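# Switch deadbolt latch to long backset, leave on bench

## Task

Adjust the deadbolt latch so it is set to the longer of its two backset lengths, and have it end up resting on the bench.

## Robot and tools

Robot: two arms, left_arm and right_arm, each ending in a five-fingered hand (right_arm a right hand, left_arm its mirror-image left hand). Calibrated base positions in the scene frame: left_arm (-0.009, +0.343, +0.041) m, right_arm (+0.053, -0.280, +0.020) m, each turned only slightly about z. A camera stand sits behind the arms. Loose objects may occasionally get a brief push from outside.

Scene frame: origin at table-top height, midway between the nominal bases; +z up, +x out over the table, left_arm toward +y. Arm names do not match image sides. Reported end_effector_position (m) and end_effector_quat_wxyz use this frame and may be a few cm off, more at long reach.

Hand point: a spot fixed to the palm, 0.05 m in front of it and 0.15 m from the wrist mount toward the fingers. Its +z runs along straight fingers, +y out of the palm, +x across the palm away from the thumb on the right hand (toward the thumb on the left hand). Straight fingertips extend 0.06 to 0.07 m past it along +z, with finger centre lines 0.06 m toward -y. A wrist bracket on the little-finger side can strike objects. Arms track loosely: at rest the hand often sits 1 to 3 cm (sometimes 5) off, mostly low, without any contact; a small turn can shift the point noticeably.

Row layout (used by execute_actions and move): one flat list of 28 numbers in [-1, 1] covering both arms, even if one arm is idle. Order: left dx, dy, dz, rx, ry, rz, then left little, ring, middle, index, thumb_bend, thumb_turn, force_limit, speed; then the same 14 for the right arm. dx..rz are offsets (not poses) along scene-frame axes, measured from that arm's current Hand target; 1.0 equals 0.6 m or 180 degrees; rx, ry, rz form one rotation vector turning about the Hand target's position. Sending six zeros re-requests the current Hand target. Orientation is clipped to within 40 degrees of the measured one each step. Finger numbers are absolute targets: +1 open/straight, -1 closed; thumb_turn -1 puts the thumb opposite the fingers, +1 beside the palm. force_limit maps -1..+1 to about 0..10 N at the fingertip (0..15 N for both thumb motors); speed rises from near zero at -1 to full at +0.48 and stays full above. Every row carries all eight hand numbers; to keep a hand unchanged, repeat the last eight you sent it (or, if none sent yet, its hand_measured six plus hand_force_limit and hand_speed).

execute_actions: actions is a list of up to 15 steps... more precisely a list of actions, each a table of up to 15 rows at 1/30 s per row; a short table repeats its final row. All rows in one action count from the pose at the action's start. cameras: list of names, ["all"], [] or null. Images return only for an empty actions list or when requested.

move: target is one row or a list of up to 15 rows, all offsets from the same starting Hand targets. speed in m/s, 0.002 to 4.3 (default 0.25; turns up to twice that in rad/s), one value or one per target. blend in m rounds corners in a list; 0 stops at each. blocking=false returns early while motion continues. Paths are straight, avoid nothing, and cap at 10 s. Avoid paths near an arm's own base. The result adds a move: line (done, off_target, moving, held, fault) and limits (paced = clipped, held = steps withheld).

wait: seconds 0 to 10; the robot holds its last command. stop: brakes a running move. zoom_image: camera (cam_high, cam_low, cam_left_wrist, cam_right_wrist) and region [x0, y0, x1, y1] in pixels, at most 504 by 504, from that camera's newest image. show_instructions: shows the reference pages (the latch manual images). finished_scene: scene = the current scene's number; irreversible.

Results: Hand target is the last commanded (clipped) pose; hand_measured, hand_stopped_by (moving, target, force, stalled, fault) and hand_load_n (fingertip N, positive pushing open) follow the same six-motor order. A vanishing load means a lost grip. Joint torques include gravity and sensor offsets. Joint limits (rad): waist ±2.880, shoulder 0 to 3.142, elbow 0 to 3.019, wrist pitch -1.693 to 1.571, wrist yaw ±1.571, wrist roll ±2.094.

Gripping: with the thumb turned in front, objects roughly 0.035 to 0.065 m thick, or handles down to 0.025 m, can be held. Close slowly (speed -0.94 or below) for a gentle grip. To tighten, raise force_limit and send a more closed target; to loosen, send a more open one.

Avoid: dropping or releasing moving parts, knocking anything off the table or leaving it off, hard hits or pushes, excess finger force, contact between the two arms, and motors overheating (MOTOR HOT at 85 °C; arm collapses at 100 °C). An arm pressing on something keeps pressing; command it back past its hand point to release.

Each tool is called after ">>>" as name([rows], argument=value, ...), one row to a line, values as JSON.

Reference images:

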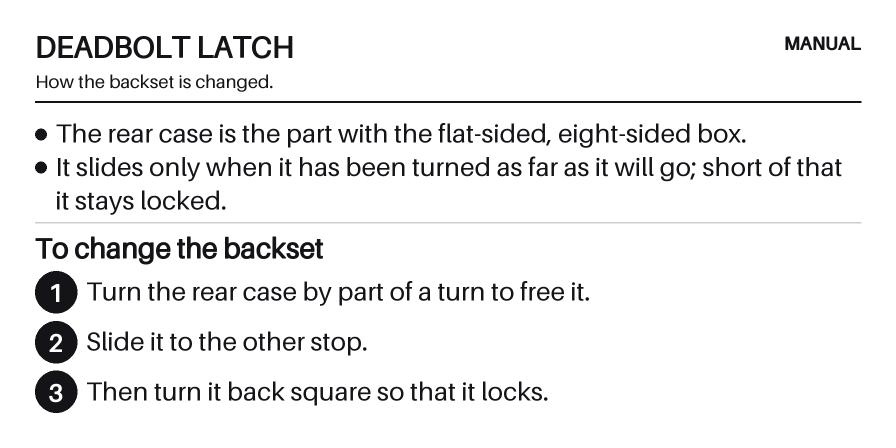

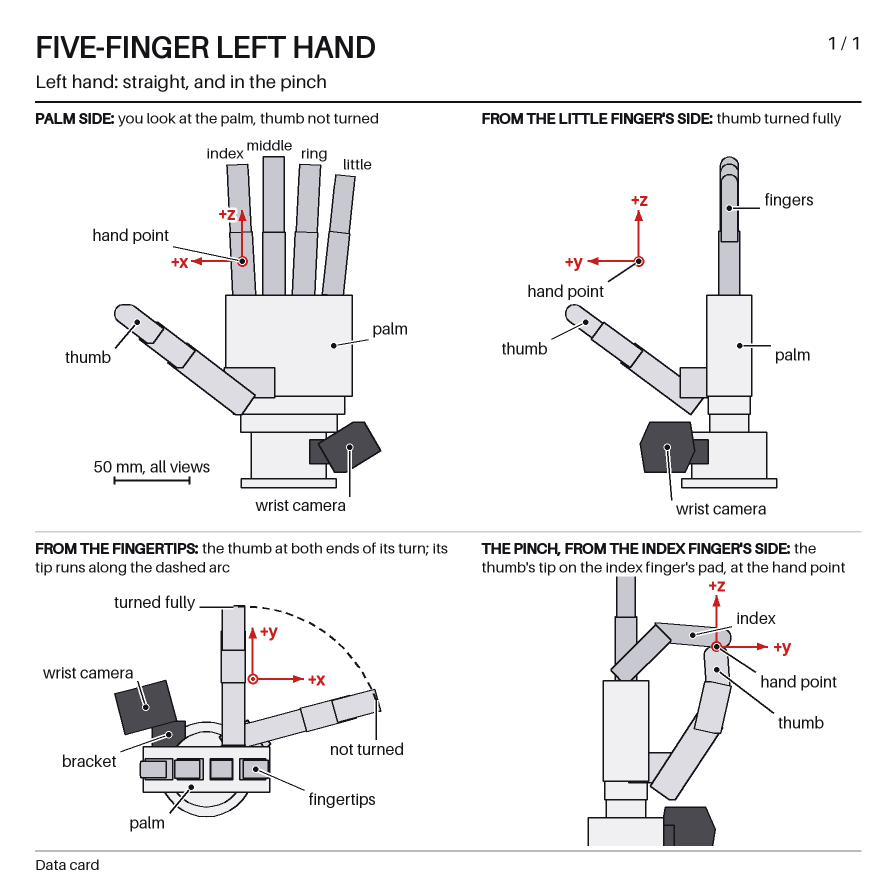

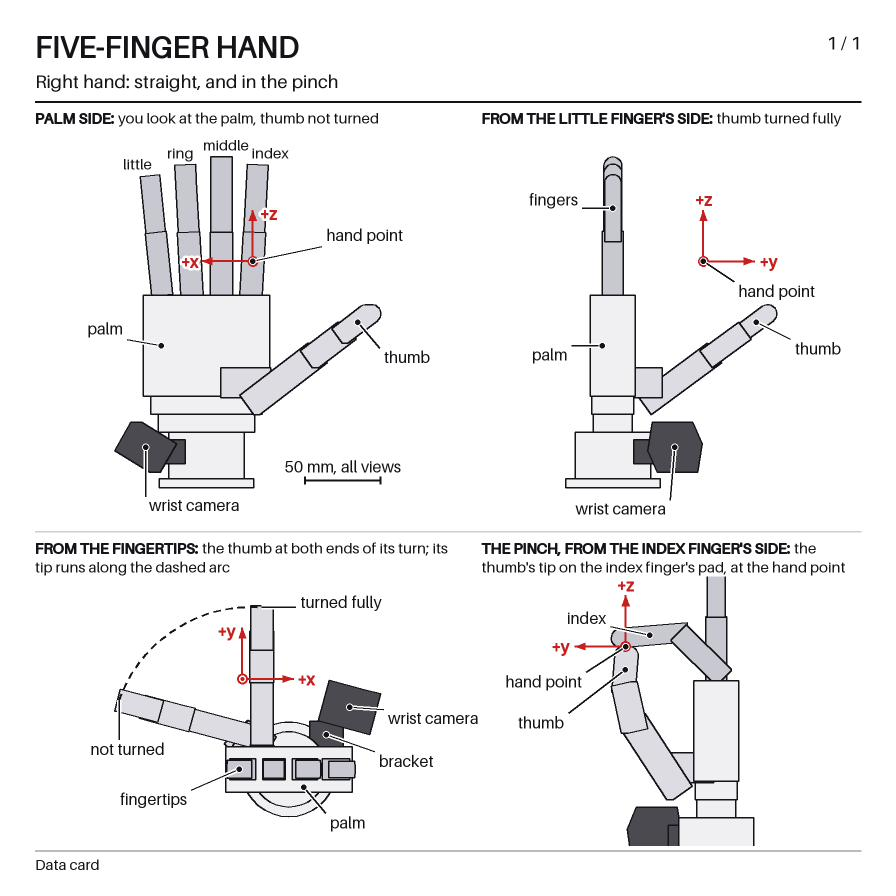

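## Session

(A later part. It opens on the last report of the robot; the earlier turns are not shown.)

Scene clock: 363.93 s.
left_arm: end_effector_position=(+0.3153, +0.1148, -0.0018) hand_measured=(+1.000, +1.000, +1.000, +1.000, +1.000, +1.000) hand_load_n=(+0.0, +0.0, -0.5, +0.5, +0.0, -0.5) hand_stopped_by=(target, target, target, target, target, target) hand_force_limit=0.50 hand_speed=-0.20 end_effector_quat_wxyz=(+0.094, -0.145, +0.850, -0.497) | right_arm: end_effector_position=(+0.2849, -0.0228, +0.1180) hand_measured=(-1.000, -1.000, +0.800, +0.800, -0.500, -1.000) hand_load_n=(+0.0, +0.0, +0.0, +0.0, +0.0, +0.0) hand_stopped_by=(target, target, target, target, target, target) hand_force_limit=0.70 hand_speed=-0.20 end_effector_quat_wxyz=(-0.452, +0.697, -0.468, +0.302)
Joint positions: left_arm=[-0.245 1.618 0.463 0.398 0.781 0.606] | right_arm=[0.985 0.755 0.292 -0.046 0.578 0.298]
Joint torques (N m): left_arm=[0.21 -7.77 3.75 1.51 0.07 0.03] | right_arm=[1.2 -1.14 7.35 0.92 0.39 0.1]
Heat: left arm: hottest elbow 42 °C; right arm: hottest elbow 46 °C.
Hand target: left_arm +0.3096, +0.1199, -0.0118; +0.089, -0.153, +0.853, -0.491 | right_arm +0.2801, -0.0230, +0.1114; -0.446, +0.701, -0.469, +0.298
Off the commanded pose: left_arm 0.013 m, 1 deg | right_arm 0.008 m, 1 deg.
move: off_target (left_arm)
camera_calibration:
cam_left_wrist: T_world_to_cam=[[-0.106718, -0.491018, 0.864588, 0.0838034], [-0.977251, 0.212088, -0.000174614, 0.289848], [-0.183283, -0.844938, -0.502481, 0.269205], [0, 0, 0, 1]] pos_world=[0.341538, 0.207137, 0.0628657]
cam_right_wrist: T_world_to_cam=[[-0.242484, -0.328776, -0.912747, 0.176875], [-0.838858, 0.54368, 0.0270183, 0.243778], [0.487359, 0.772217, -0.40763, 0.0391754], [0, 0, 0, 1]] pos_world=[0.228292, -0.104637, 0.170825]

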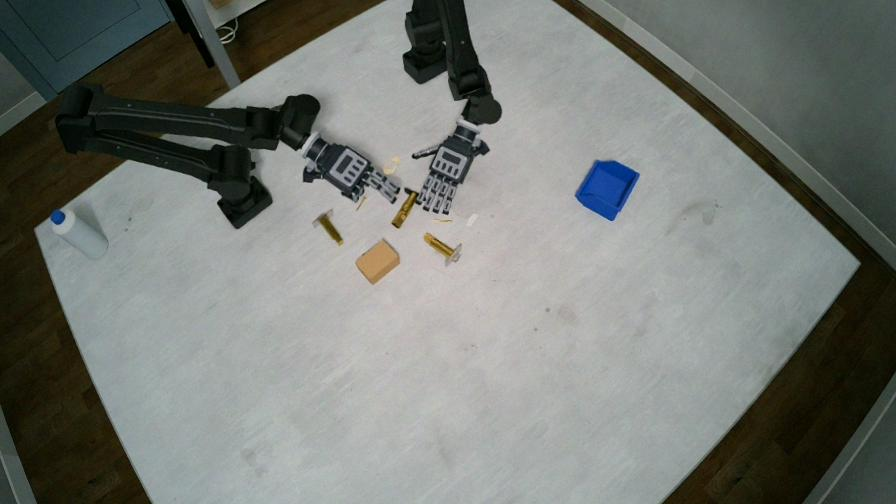

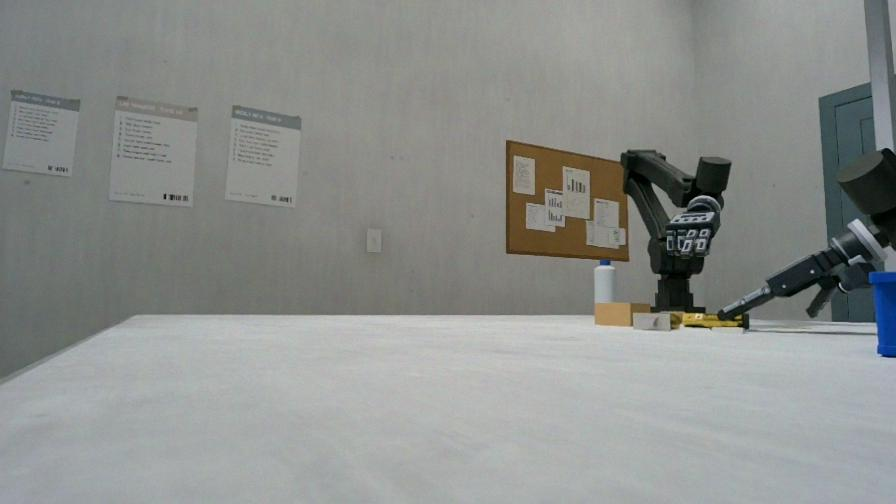

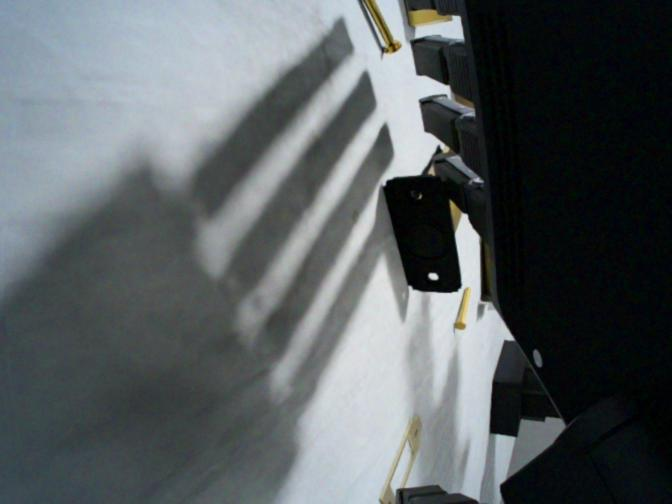

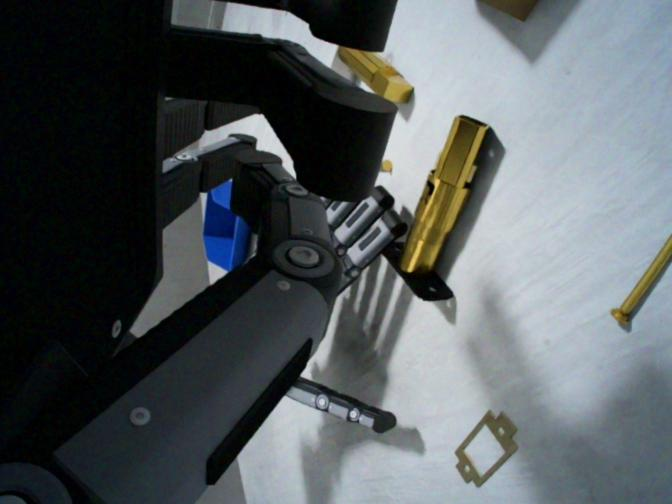

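>>> move([
  [0,0,0,0,0,0,1,1,1,1,1,1,0.5,-0.2,0.0048,-0.0167,-0.02,-0.0319,0.0770,0,-1,-1,1,1,-0.9,-1,0.8,-0.2],
  [0,0,0,0,0,0,1,1,1,1,1,1,0.5,-0.2,0.0048,-0.0167,-0.1073,-0.0319,0.0770,0,-1,-1,1,1,-0.9,-1,0.8,-0.2],
], speed=0.15, cameras=["cam_high","cam_low"])

>>> zoom_image(camera="cam_high", region=[375, 180, 435, 240])

>>> zoom_image(camera="cam_low", region=[675, 275, 755, 335])

Scene clock: 368.67 s.
left_arm: end_effector_position=(+0.3153, +0.1148, -0.0018) hand_measured=(+1.000, +1.000, +1.000, +1.000, +1.000, +1.000) hand_load_n=(+0.0, +0.0, +0.0, +0.5, +0.0, -0.5) hand_stopped_by=(target, target, target, target, target, target) hand_force_limit=0.50 hand_speed=-0.20 end_effector_quat_wxyz=(+0.094, -0.145, +0.850, -0.497) | right_arm: end_effector_position=(+0.2808, -0.0310, +0.0495) hand_measured=(-1.000, -1.000, +1.000, +1.000, -0.900, -1.000) hand_load_n=(+0.0, +0.0, +0.0, +0.0, +0.0, +0.0) hand_stopped_by=(target, target, target, target, target, target) hand_force_limit=0.80 hand_speed=-0.20 end_effector_quat_wxyz=(-0.349, +0.760, -0.495, +0.236)
Joint positions: left_arm=[-0.245 1.618 0.463 0.398 0.781 0.606] | right_arm=[0.867 0.984 0.336 -0.122 0.386 0.332]
Joint velocities: left_arm=[within noise] | right_arm=[-0.015 -0.005 -0.046 -0.002 0.037 0.051]
Joint torques (N m): left_arm=[0.21 -7.77 3.74 1.54 0.07 0.03] | right_arm=[-0.56 -2.9 6.3 1.85 0.11 0.09]
Heat: left arm: hottest elbow 41 °C; right arm: hottest elbow 46 °C.
Hand target: left_arm +0.3096, +0.1199, -0.0118; +0.089, -0.153, +0.853, -0.491 | right_arm +0.2830, -0.0330, +0.0471; -0.351, +0.754, -0.504, +0.235
Off the commanded pose: left_arm 0.013 m, 1 deg | right_arm 0.004 m, 1 deg.
move: off_target (left_arm)
Images, in order (width x height): cam_high 896x504, cam_low 896x504.

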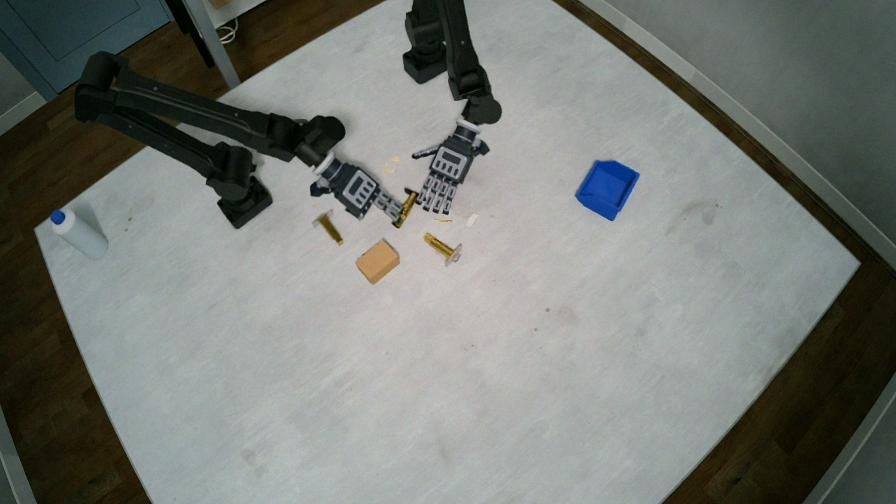

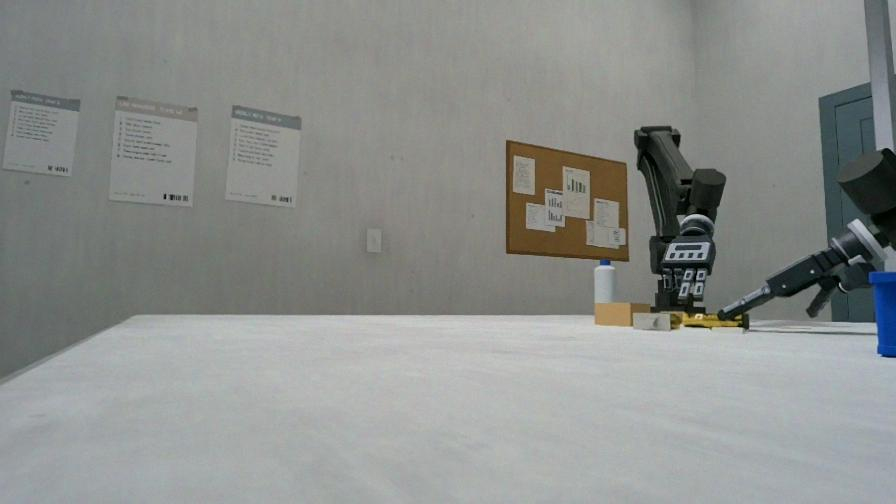

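Scaled by 8.400 from the camera's 896x504 image, which has a finer 1280x720 frame.

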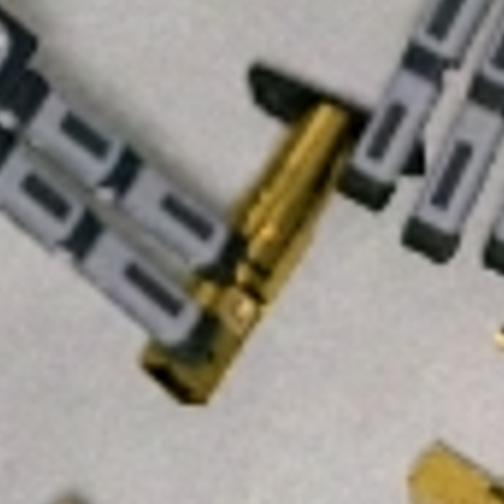

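Scaled by 6.300 from the camera's 896x504 image, which has a finer 1280x720 frame.

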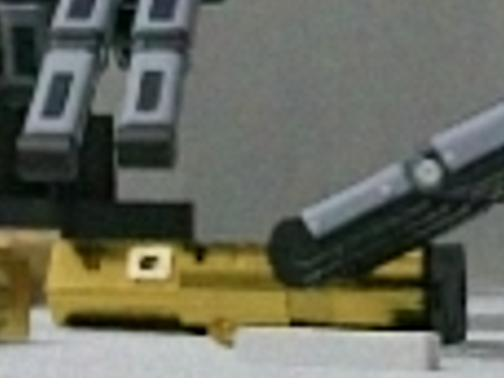

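>>> move([
  [0,0,0,0,0,0,1,1,1,1,1,1,0.5,-0.2,-0.005,0.0267,0.0167,0,0,0,-1,-1,1,1,-0.9,-1,0.8,-0.2],
  [0,0,0,0,0,0,1,1,1,1,1,1,0.5,-0.2,-0.005,0.0217,-0.045,0,0,0,-1,-1,1,1,-0.9,-1,0.8,-0.2],
], speed=[0.12,0.06], cameras=["cam_high","cam_low"])

>>> zoom_image(camera="cam_high", region=[375, 180, 435, 240])

>>> zoom_image(camera="cam_low", region=[675, 275, 755, 335])

Scene clock: 371.60 s.
left_arm: end_effector_position=(+0.3153, +0.1148, -0.0018) hand_measured=(+1.000, +1.000, +1.000, +1.000, +1.000, +1.000) hand_load_n=(+0.0, +0.0, +0.0, +0.0, +0.0, +0.0) hand_stopped_by=(target, target, target, target, target, target) hand_force_limit=0.50 hand_speed=-0.20 end_effector_quat_wxyz=(+0.094, -0.145, +0.850, -0.497) | right_arm: end_effector_position=(+0.2834, -0.0193, +0.0254) hand_measured=(-1.000, -1.000, +1.000, +1.000, -0.900, -1.000) hand_load_n=(+0.0, +0.0, +0.0, +0.0, +0.0, +0.0) hand_stopped_by=(target, target, target, target, target, target) hand_force_limit=0.80 hand_speed=-0.20 end_effector_quat_wxyz=(-0.352, +0.753, -0.502, +0.238)
Joint positions: left_arm=[-0.245 1.618 0.463 0.398 0.781 0.606] | right_arm=[0.894 1.112 0.32 0.018 0.415 0.37]
Joint torques (N m): left_arm=[0.21 -7.77 3.75 1.52 0.07 0.04] | right_arm=[0.79 -3.37 5.37 1.74 0.22 0.05]
Heat: left arm: hottest elbow 41 °C; right arm: hottest elbow 47 °C.
Hand target: left_arm +0.3096, +0.1199, -0.0118; +0.089, -0.153, +0.853, -0.491 | right_arm +0.2799, -0.0199, +0.0201; -0.351, +0.754, -0.504, +0.235
Off the commanded pose: left_arm 0.013 m, 1 deg | right_arm 0.006 m, 0 deg.
move: off_target (left_arm)
Images, in order (width x height): cam_high 896x504, cam_low 896x504.

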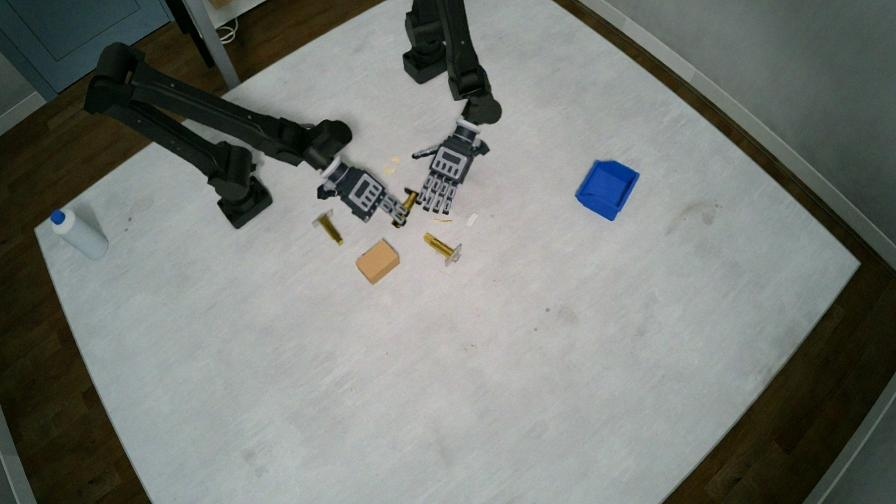

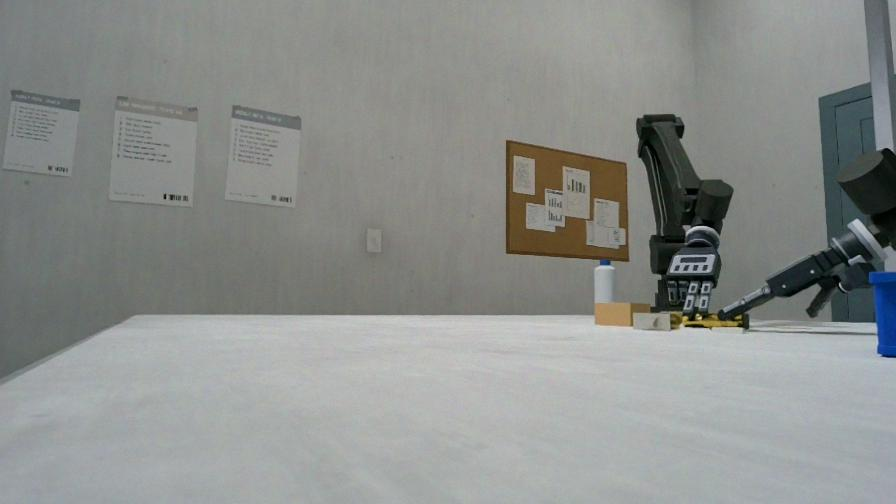

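Scaled by 8.400 from the camera's 896x504 image, which has a finer 1280x720 frame.

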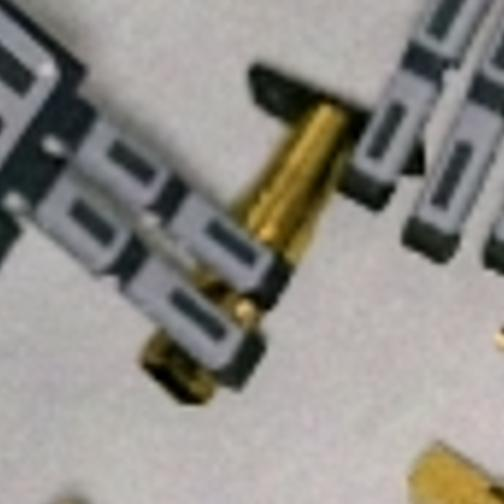

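Scaled by 6.300 from the camera's 896x504 image, which has a finer 1280x720 frame.

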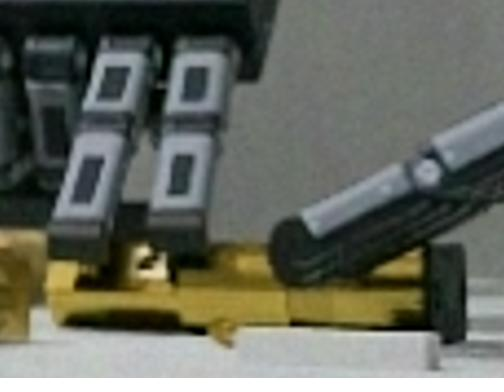

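>>> move([
  [0,0,0,0,0,0,1,1,1,1,1,1,0.5,-0.2,0,0,-0.02,0,0,0,-1,-1,1,1,-0.9,-1,0.8,-0.2],
  [0,0,0,0,0,0,1,1,1,1,1,1,0.5,-0.2,-0.045,-0.018,-0.02,0,0,0,-1,-1,1,1,-0.9,-1,0.8,-0.2],
], speed=[0.06,0.05], cameras=["cam_high","cam_low"])

>>> zoom_image(camera="cam_high", region=[375, 180, 435, 240])

>>> zoom_image(camera="cam_low", region=[675, 275, 755, 335])

Scene clock: 374.00 s.
left_arm: end_effector_position=(+0.3152, +0.1147, -0.0018) hand_measured=(+1.000, +1.000, +1.000, +1.000, +1.000, +1.000) hand_load_n=(+0.0, +0.0, +0.0, +0.5, +0.0, -0.5) hand_stopped_by=(target, target, target, target, target, target) hand_force_limit=0.50 hand_speed=-0.20 end_effector_quat_wxyz=(+0.094, -0.145, +0.850, -0.497) | right_arm: end_effector_position=(+0.2643, -0.0228, +0.0183) hand_measured=(-1.000, -1.000, +1.000, +1.000, -0.900, -1.000) hand_load_n=(+0.0, +0.0, +0.5, +0.0, +0.0, +0.0) hand_stopped_by=(target, target, target, target, target, target) hand_force_limit=0.80 hand_speed=-0.20 end_effector_quat_wxyz=(-0.365, +0.744, -0.506, +0.238)
Joint positions: left_arm=[-0.245 1.618 0.463 0.398 0.782 0.606] | right_arm=[0.957 1.082 0.261 0.053 0.465 0.427]
Joint torques (N m): left_arm=[0.21 -7.71 3.74 1.5 0.05 0.03] | right_arm=[1.55 -3.49 4.63 0.34 0.33 0.04]
Heat: left arm: hottest elbow 41 °C; right arm: hottest elbow 46 °C.
Hand target: left_arm +0.3095, +0.1199, -0.0118; +0.089, -0.153, +0.853, -0.491 | right_arm +0.2530, -0.0307, +0.0082; -0.351, +0.754, -0.504, +0.235
Off the commanded pose: left_arm 0.013 m, 1 deg | right_arm 0.017 m, 2 deg.
move: off_target (left_arm, right_arm)
Images, in order (width x height): cam_high 896x504, cam_low 896x504.

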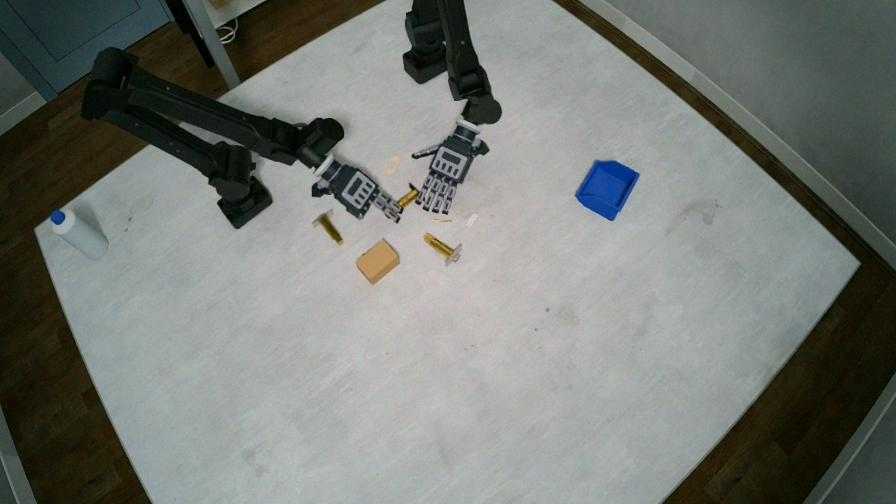

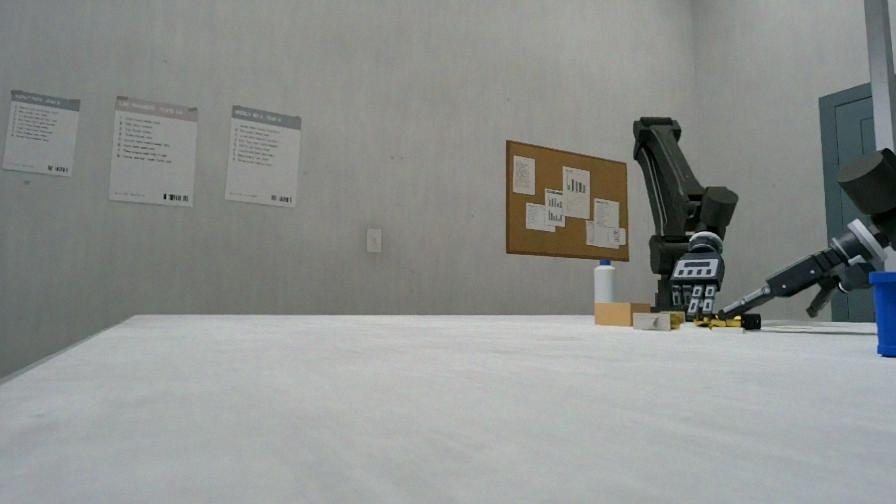

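Scaled by 8.400 from the camera's 896x504 image, which has a finer 1280x720 frame.

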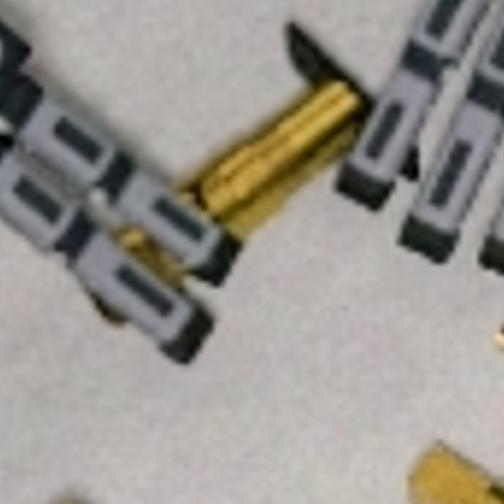

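Scaled by 6.300 from the camera's 896x504 image, which has a finer 1280x720 frame.

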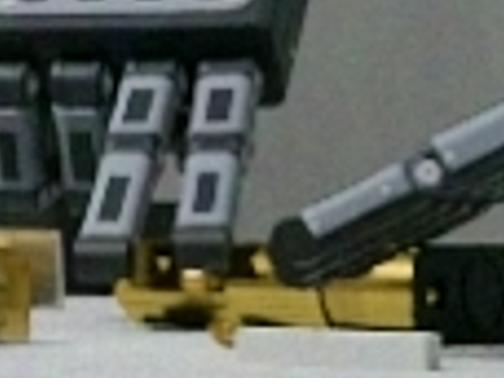

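>>> move([
  [0,0,0.15,0,0,0,1,1,1,1,1,1,0.5,-0.2,0,0,0.13,0,0,0,-1,-1,1,1,-0.9,-1,0.8,-0.2],
  [-0.03,0.15,0.25,0,0,0,1,1,1,1,1,1,0.5,-0.2,0,-0.04,0.17,0,0,0,-1,-1,0.8,0.8,0.3,-1,0.8,-0.2],
], speed=0.2, cameras=["all"])

>>> zoom_image(camera="cam_high", region=[375, 180, 435, 240])

>>> zoom_image(camera="cam_low", region=[675, 295, 765, 335])

>>> zoom_image(camera="cam_left_wrist", region=[280, 60, 480, 260])

Scene clock: 383.93 s.
left_arm: end_effector_position=(+0.2694, +0.2087, +0.1177) hand_measured=(+1.000, +1.000, +1.000, +1.000, +1.000, +1.000) hand_load_n=(+0.0, +0.0, +0.0, +0.0, +0.0, +0.0) hand_stopped_by=(target, target, target, target, target, target) hand_force_limit=0.50 hand_speed=-0.20 end_effector_quat_wxyz=(+0.067, -0.168, +0.854, -0.487) | right_arm: end_effector_position=(+0.2401, -0.0671, +0.0802) hand_measured=(-1.000, -1.000, +0.800, +0.800, +0.300, -1.000) hand_load_n=(+0.0, +0.0, +0.0, +0.0, +0.0, +0.0) hand_stopped_by=(target, target, target, target, target, target) hand_force_limit=0.80 hand_speed=-0.20 end_effector_quat_wxyz=(-0.329, +0.764, -0.504, +0.232)
Joint positions: left_arm=[0.055 1.103 0.534 -0.537 0.954 0.961] | right_arm=[0.922 0.689 0.336 -0.483 0.426 0.399]
Joint torques (N m): left_arm=[-0.15 -5.42 13.03 0.32 0.62 0.11] | right_arm=[-0.56 -1.26 12.04 0.62 0.13 -0.16]
Heat: left arm: hottest elbow 41 °C; right arm: hottest elbow 47 °C.
Hand target: left_arm +0.2914, +0.2099, +0.1381; +0.089, -0.153, +0.853, -0.491 | right_arm +0.2530, -0.0547, +0.1102; -0.351, +0.754, -0.504, +0.235
Off the commanded pose: left_arm 0.030 m, 3 deg | right_arm 0.035 m, 3 deg.
move: off_target (left_arm, right_arm); target 2's new numbers were sent with right_arm's hand 0.037 m and 3 deg from that target
camera_calibration:
cam_left_wrist: T_world_to_cam=[[-0.0360215, -0.499755, 0.865418, 0.00436539], [-0.977354, 0.198312, 0.0738389, 0.219231], [-0.208524, -0.843159, -0.49558, 0.405866], [0, 0, 0, 1]] pos_world=[0.299056, 0.300915, 0.181173]
cam_right_wrist: T_world_to_cam=[[-0.483644, -0.449603, -0.750963, 0.153781], [-0.808439, 0.558279, 0.186417, 0.212163], [0.335434, 0.697267, -0.633485, 0.129317], [0, 0, 0, 1]] pos_world=[0.202518, -0.139474, 0.157854]

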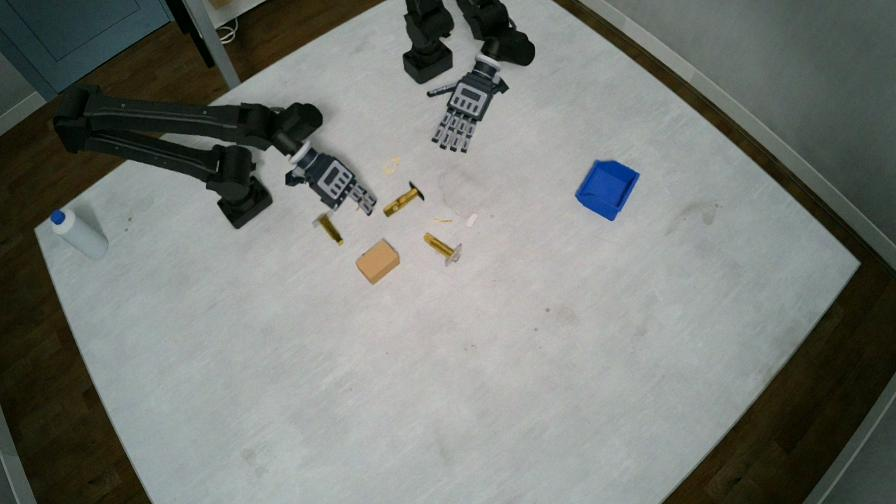

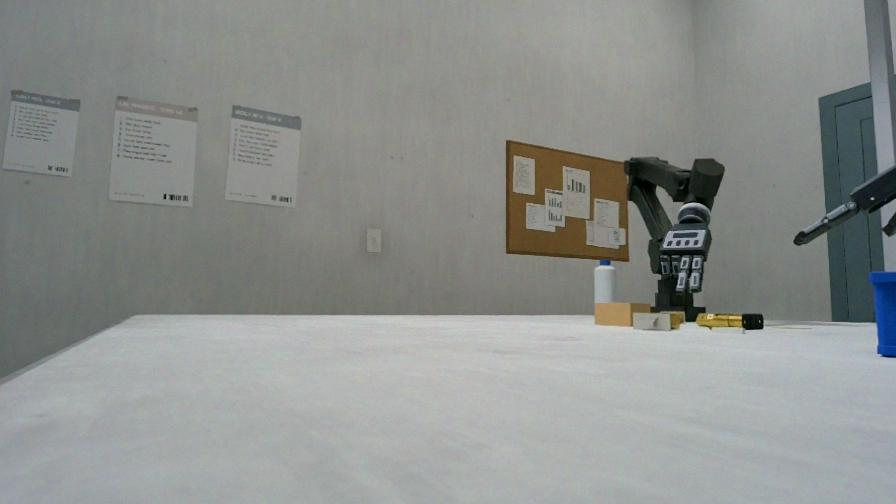

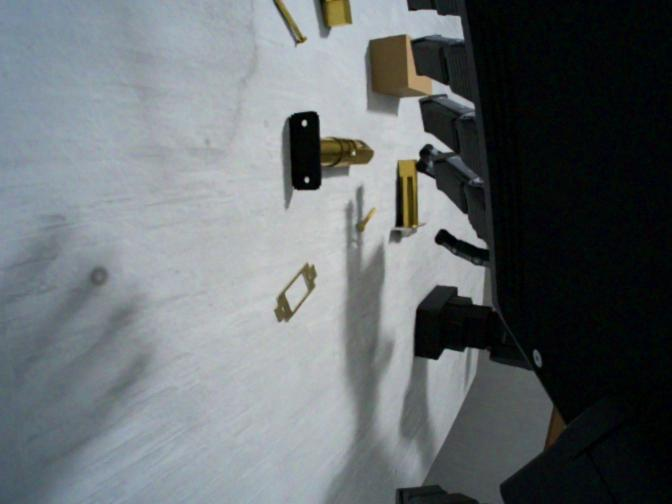

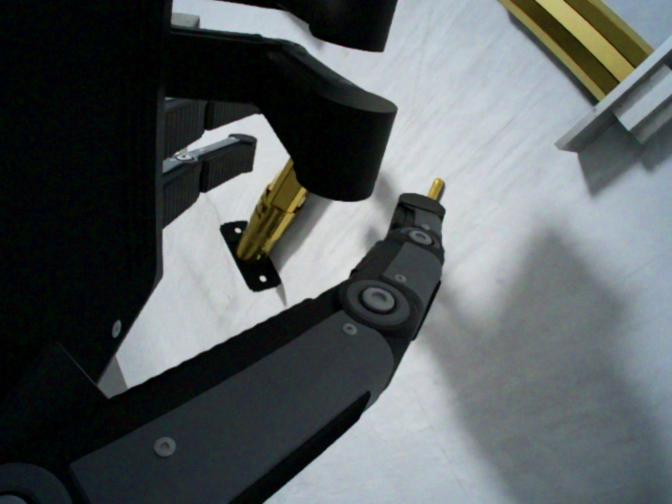

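Scaled by 8.400 from the camera's 896x504 image, which has a finer 1280x720 frame.

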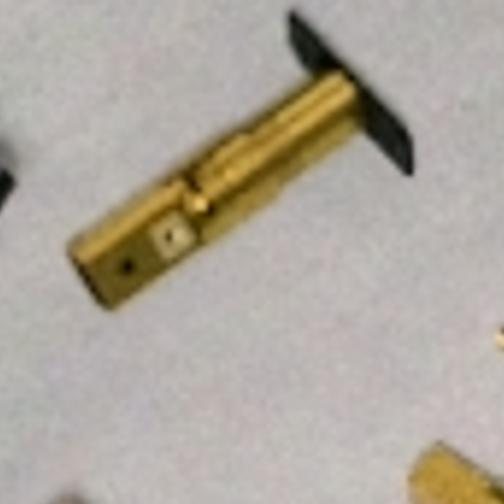

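Scaled by 5.600 from the camera's 896x504 image, which has a finer 1280x720 frame.

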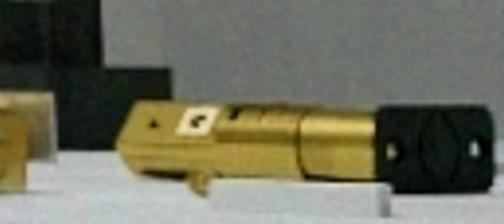

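Scaled by 2.520 from the camera's 672x504 image, which has a finer 960x720 frame.

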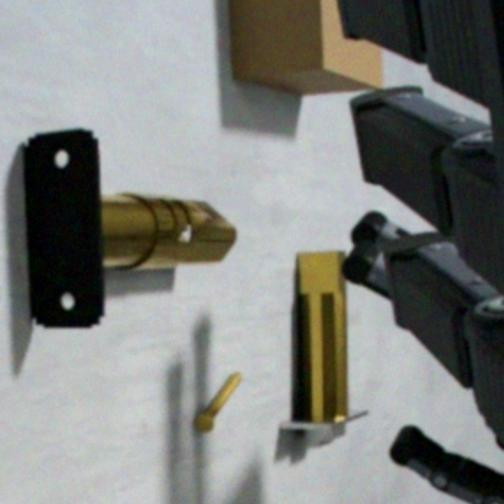

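>>> move([
  [0,0,0,0,0,0,1,1,1,1,1,1,0.5,-0.2,0.1117,0.1378,0.0163,0.0220,-0.1100,-0.1235,-1,-1,0.8,0.8,0.3,-1,0.8,-0.2],
  [0,0,0,0,0,0,1,1,1,1,1,1,0.5,-0.2,0.0992,0.127,-0.1287,0.0220,-0.1100,-0.1235,-1,-1,0.8,0.8,0.3,-1,0.8,-0.2],
], speed=[0.25,0.12], cameras=["all"])

>>> zoom_image(camera="cam_high", region=[375, 180, 435, 240])

>>> zoom_image(camera="cam_low", region=[665, 265, 765, 335])

>>> zoom_image(camera="cam_right_wrist", region=[200, 100, 500, 400])

>>> zoom_image(camera="cam_left_wrist", region=[280, 60, 480, 260])

Scene clock: 389.50 s.
left_arm: end_effector_position=(+0.2694, +0.2087, +0.1177) hand_measured=(+1.000, +1.000, +1.000, +1.000, +1.000, +1.000) hand_load_n=(+0.0, -0.5, +0.0, +0.0, -0.5, -0.5) hand_stopped_by=(target, target, target, target, target, target) hand_force_limit=0.50 hand_speed=-0.20 end_effector_quat_wxyz=(+0.067, -0.168, +0.854, -0.487) | right_arm: end_effector_position=(+0.3174, +0.0203, +0.0365) hand_measured=(-1.000, -1.000, +0.800, +0.800, +0.300, -1.000) hand_load_n=(+0.0, +0.5, +0.0, +0.0, +0.0, +0.5) hand_stopped_by=(target, target, target, target, target, target) hand_force_limit=0.80 hand_speed=-0.20 end_effector_quat_wxyz=(-0.402, +0.578, -0.580, +0.409)
Joint positions: left_arm=[0.055 1.103 0.534 -0.537 0.954 0.961] | right_arm=[1.166 1.422 0.424 0.179 1.084 0.75]
Joint torques (N m): left_arm=[-0.09 -5.42 13 0.34 0.62 0.11] | right_arm=[1.32 -6.12 4.03 1.35 0.62 0.06]
Heat: left arm: hottest elbow 42 °C; right arm: hottest elbow 48 °C.
Hand target: left_arm +0.2914, +0.2099, +0.1381; +0.089, -0.153, +0.853, -0.491 | right_arm +0.3125, +0.0215, +0.0329; -0.406, +0.579, -0.579, +0.405
Off the commanded pose: left_arm 0.030 m, 3 deg | right_arm 0.006 m, 1 deg.
move: off_target (left_arm)
camera_calibration:
cam_left_wrist: T_world_to_cam=[[-0.0360215, -0.499755, 0.865418, 0.00436539], [-0.977354, 0.198312, 0.0738389, 0.219231], [-0.208524, -0.843159, -0.49558, 0.405866], [0, 0, 0, 1]] pos_world=[0.299056, 0.300915, 0.181173]
cam_right_wrist: T_world_to_cam=[[-0.284286, -0.216996, -0.93386, 0.136325], [-0.56283, 0.826314, -0.0206695, 0.158167], [0.776147, 0.519729, -0.357041, -0.131597], [0, 0, 0, 1]] pos_world=[0.229915, -0.0327191, 0.0835925]

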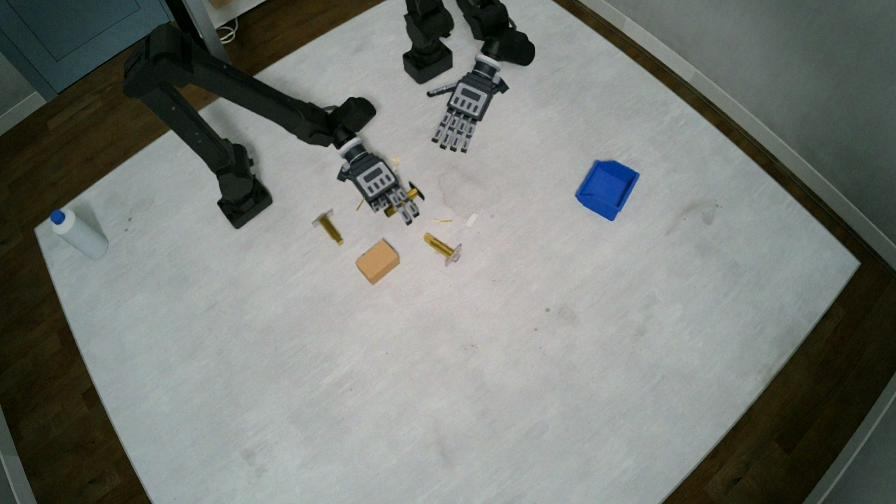

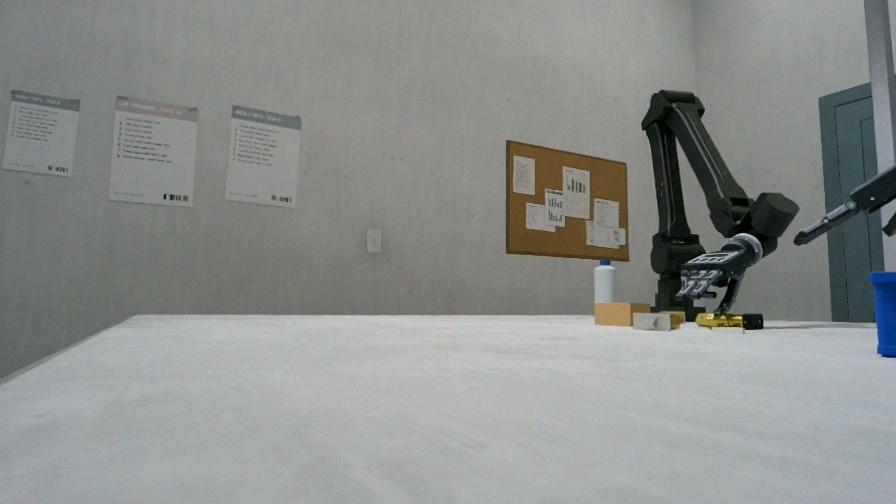

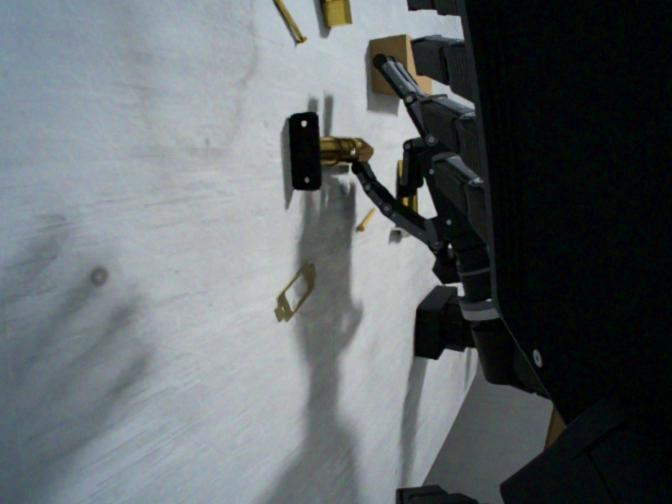

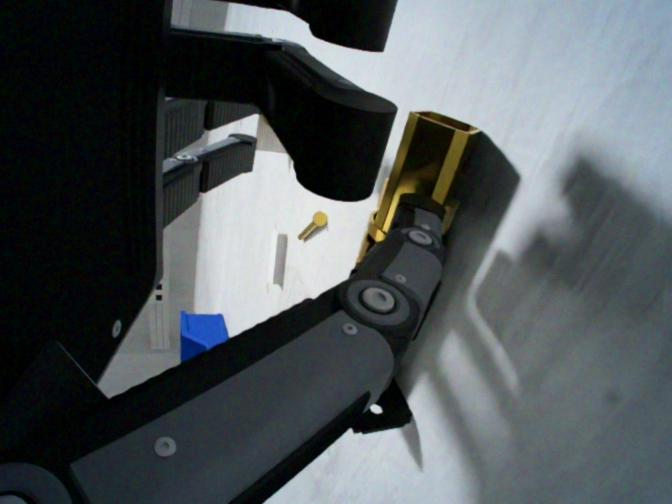

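Scaled by 8.400 from the camera's 896x504 image, which has a finer 1280x720 frame.

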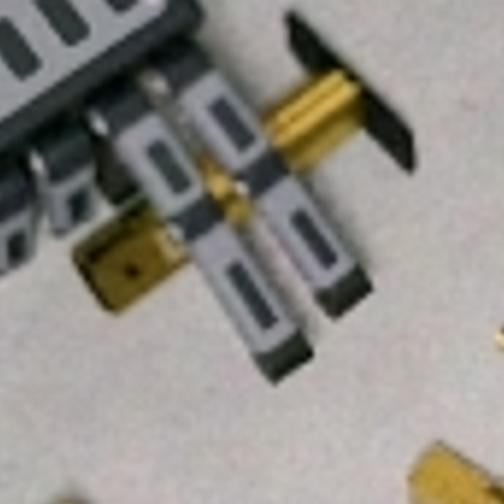

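Scaled by 5.040 from the camera's 896x504 image, which has a finer 1280x720 frame.

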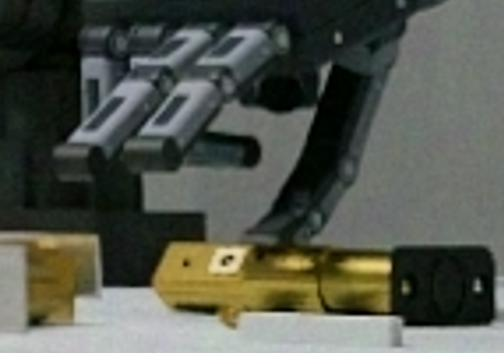

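Scaled by 1.680 from the camera's 672x504 image, which has a finer 960x720 frame.

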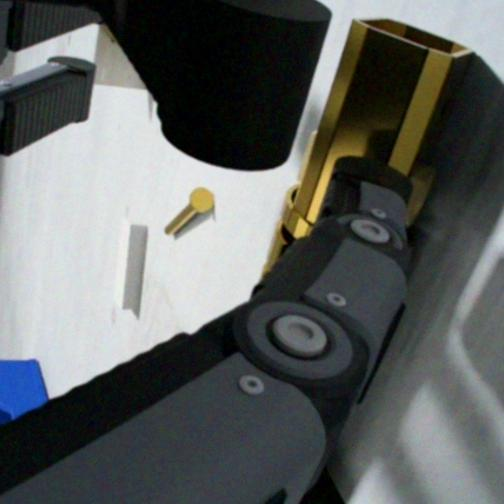

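Scaled by 2.520 from the camera's 672x504 image, which has a finer 960x720 frame.

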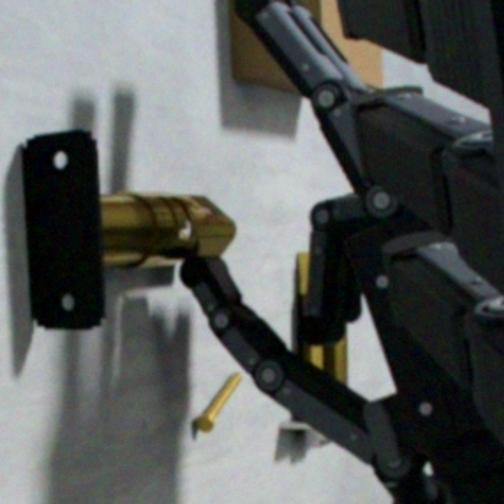

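>>> move([
  [0,0,0,0,0,0,1,1,1,1,1,1,0.5,-0.2,-0.014,0.002,0.05,0,0,0,-1,-1,0.8,0.8,0.5,-1,0.8,-0.2],
  [0,0,0,0,0,0,1,1,1,1,1,1,0.5,-0.2,-0.011,0.0005,-0.0273,0,0,0,-1,-1,0.8,0.8,0.5,-1,0.8,-0.2],
], speed=[0.15,0.1], cameras=["cam_left_wrist","cam_low"])

>>> zoom_image(camera="cam_left_wrist", region=[280, 90, 420, 230])

>>> zoom_image(camera="cam_low", region=[665, 265, 765, 335])

Scene clock: 392.87 s.
left_arm: end_effector_position=(+0.2694, +0.2087, +0.1177) hand_measured=(+1.000, +1.000, +1.000, +1.000, +1.000, +1.000) hand_load_n=(+0.0, +0.0, +0.0, +0.0, +0.0, +0.0) hand_stopped_by=(target, target, target, target, target, target) hand_force_limit=0.50 hand_speed=-0.20 end_effector_quat_wxyz=(+0.067, -0.168, +0.854, -0.487) | right_arm: end_effector_position=(+0.3102, +0.0252, +0.0266) hand_measured=(-1.000, -1.000, +0.800, +0.800, +0.500, -1.000) hand_load_n=(+0.0, +0.0, +0.0, +0.0, -0.5, -0.5) hand_stopped_by=(target, target, target, target, target, target) hand_force_limit=0.80 hand_speed=-0.20 end_effector_quat_wxyz=(-0.411, +0.572, -0.582, +0.406)
Joint positions: left_arm=[0.055 1.103 0.534 -0.537 0.954 0.961] | right_arm=[1.196 1.468 0.416 0.217 1.107 0.794]
Joint torques (N m): left_arm=[-0.09 -5.48 13.01 0.35 0.62 0.11] | right_arm=[0.73 -5.36 3.47 1.32 0.33 -0.01]
Heat: left arm: hottest elbow 43 °C; right arm: hottest elbow 48 °C.
Hand target: left_arm +0.2914, +0.2099, +0.1381; +0.089, -0.153, +0.853, -0.491 | right_arm +0.3059, +0.0217, +0.0165; -0.406, +0.579, -0.579, +0.405
Off the commanded pose: left_arm 0.030 m, 3 deg | right_arm 0.011 m, 1 deg.
move: off_target (left_arm, right_arm)
camera_calibration:
cam_left_wrist: T_world_to_cam=[[-0.0360215, -0.499755, 0.865418, 0.00436539], [-0.977354, 0.198312, 0.0738389, 0.219231], [-0.208524, -0.843159, -0.49558, 0.405866], [0, 0, 0, 1]] pos_world=[0.299056, 0.300915, 0.181173]
Images, in order (width x height): cam_low 896x504, cam_left_wrist 672x504.

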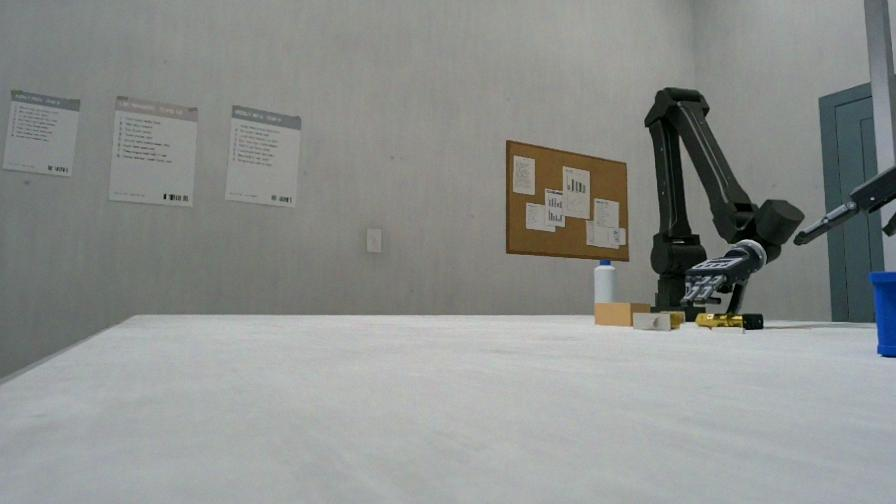

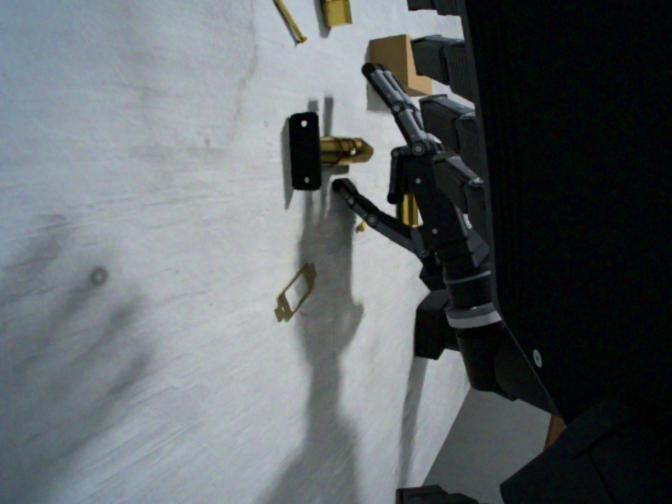

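Scaled by 3.600 from the camera's 672x504 image, which has a finer 960x720 frame.

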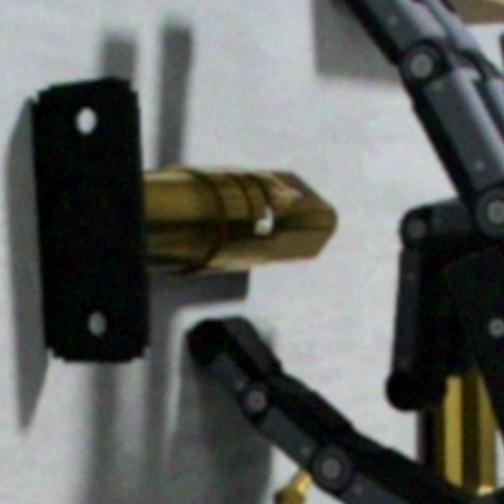

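Scaled by 5.040 from the camera's 896x504 image, which has a finer 1280x720 frame.

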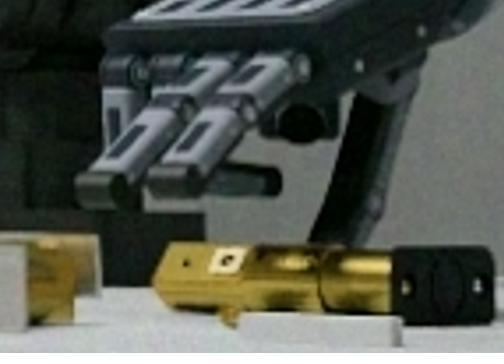

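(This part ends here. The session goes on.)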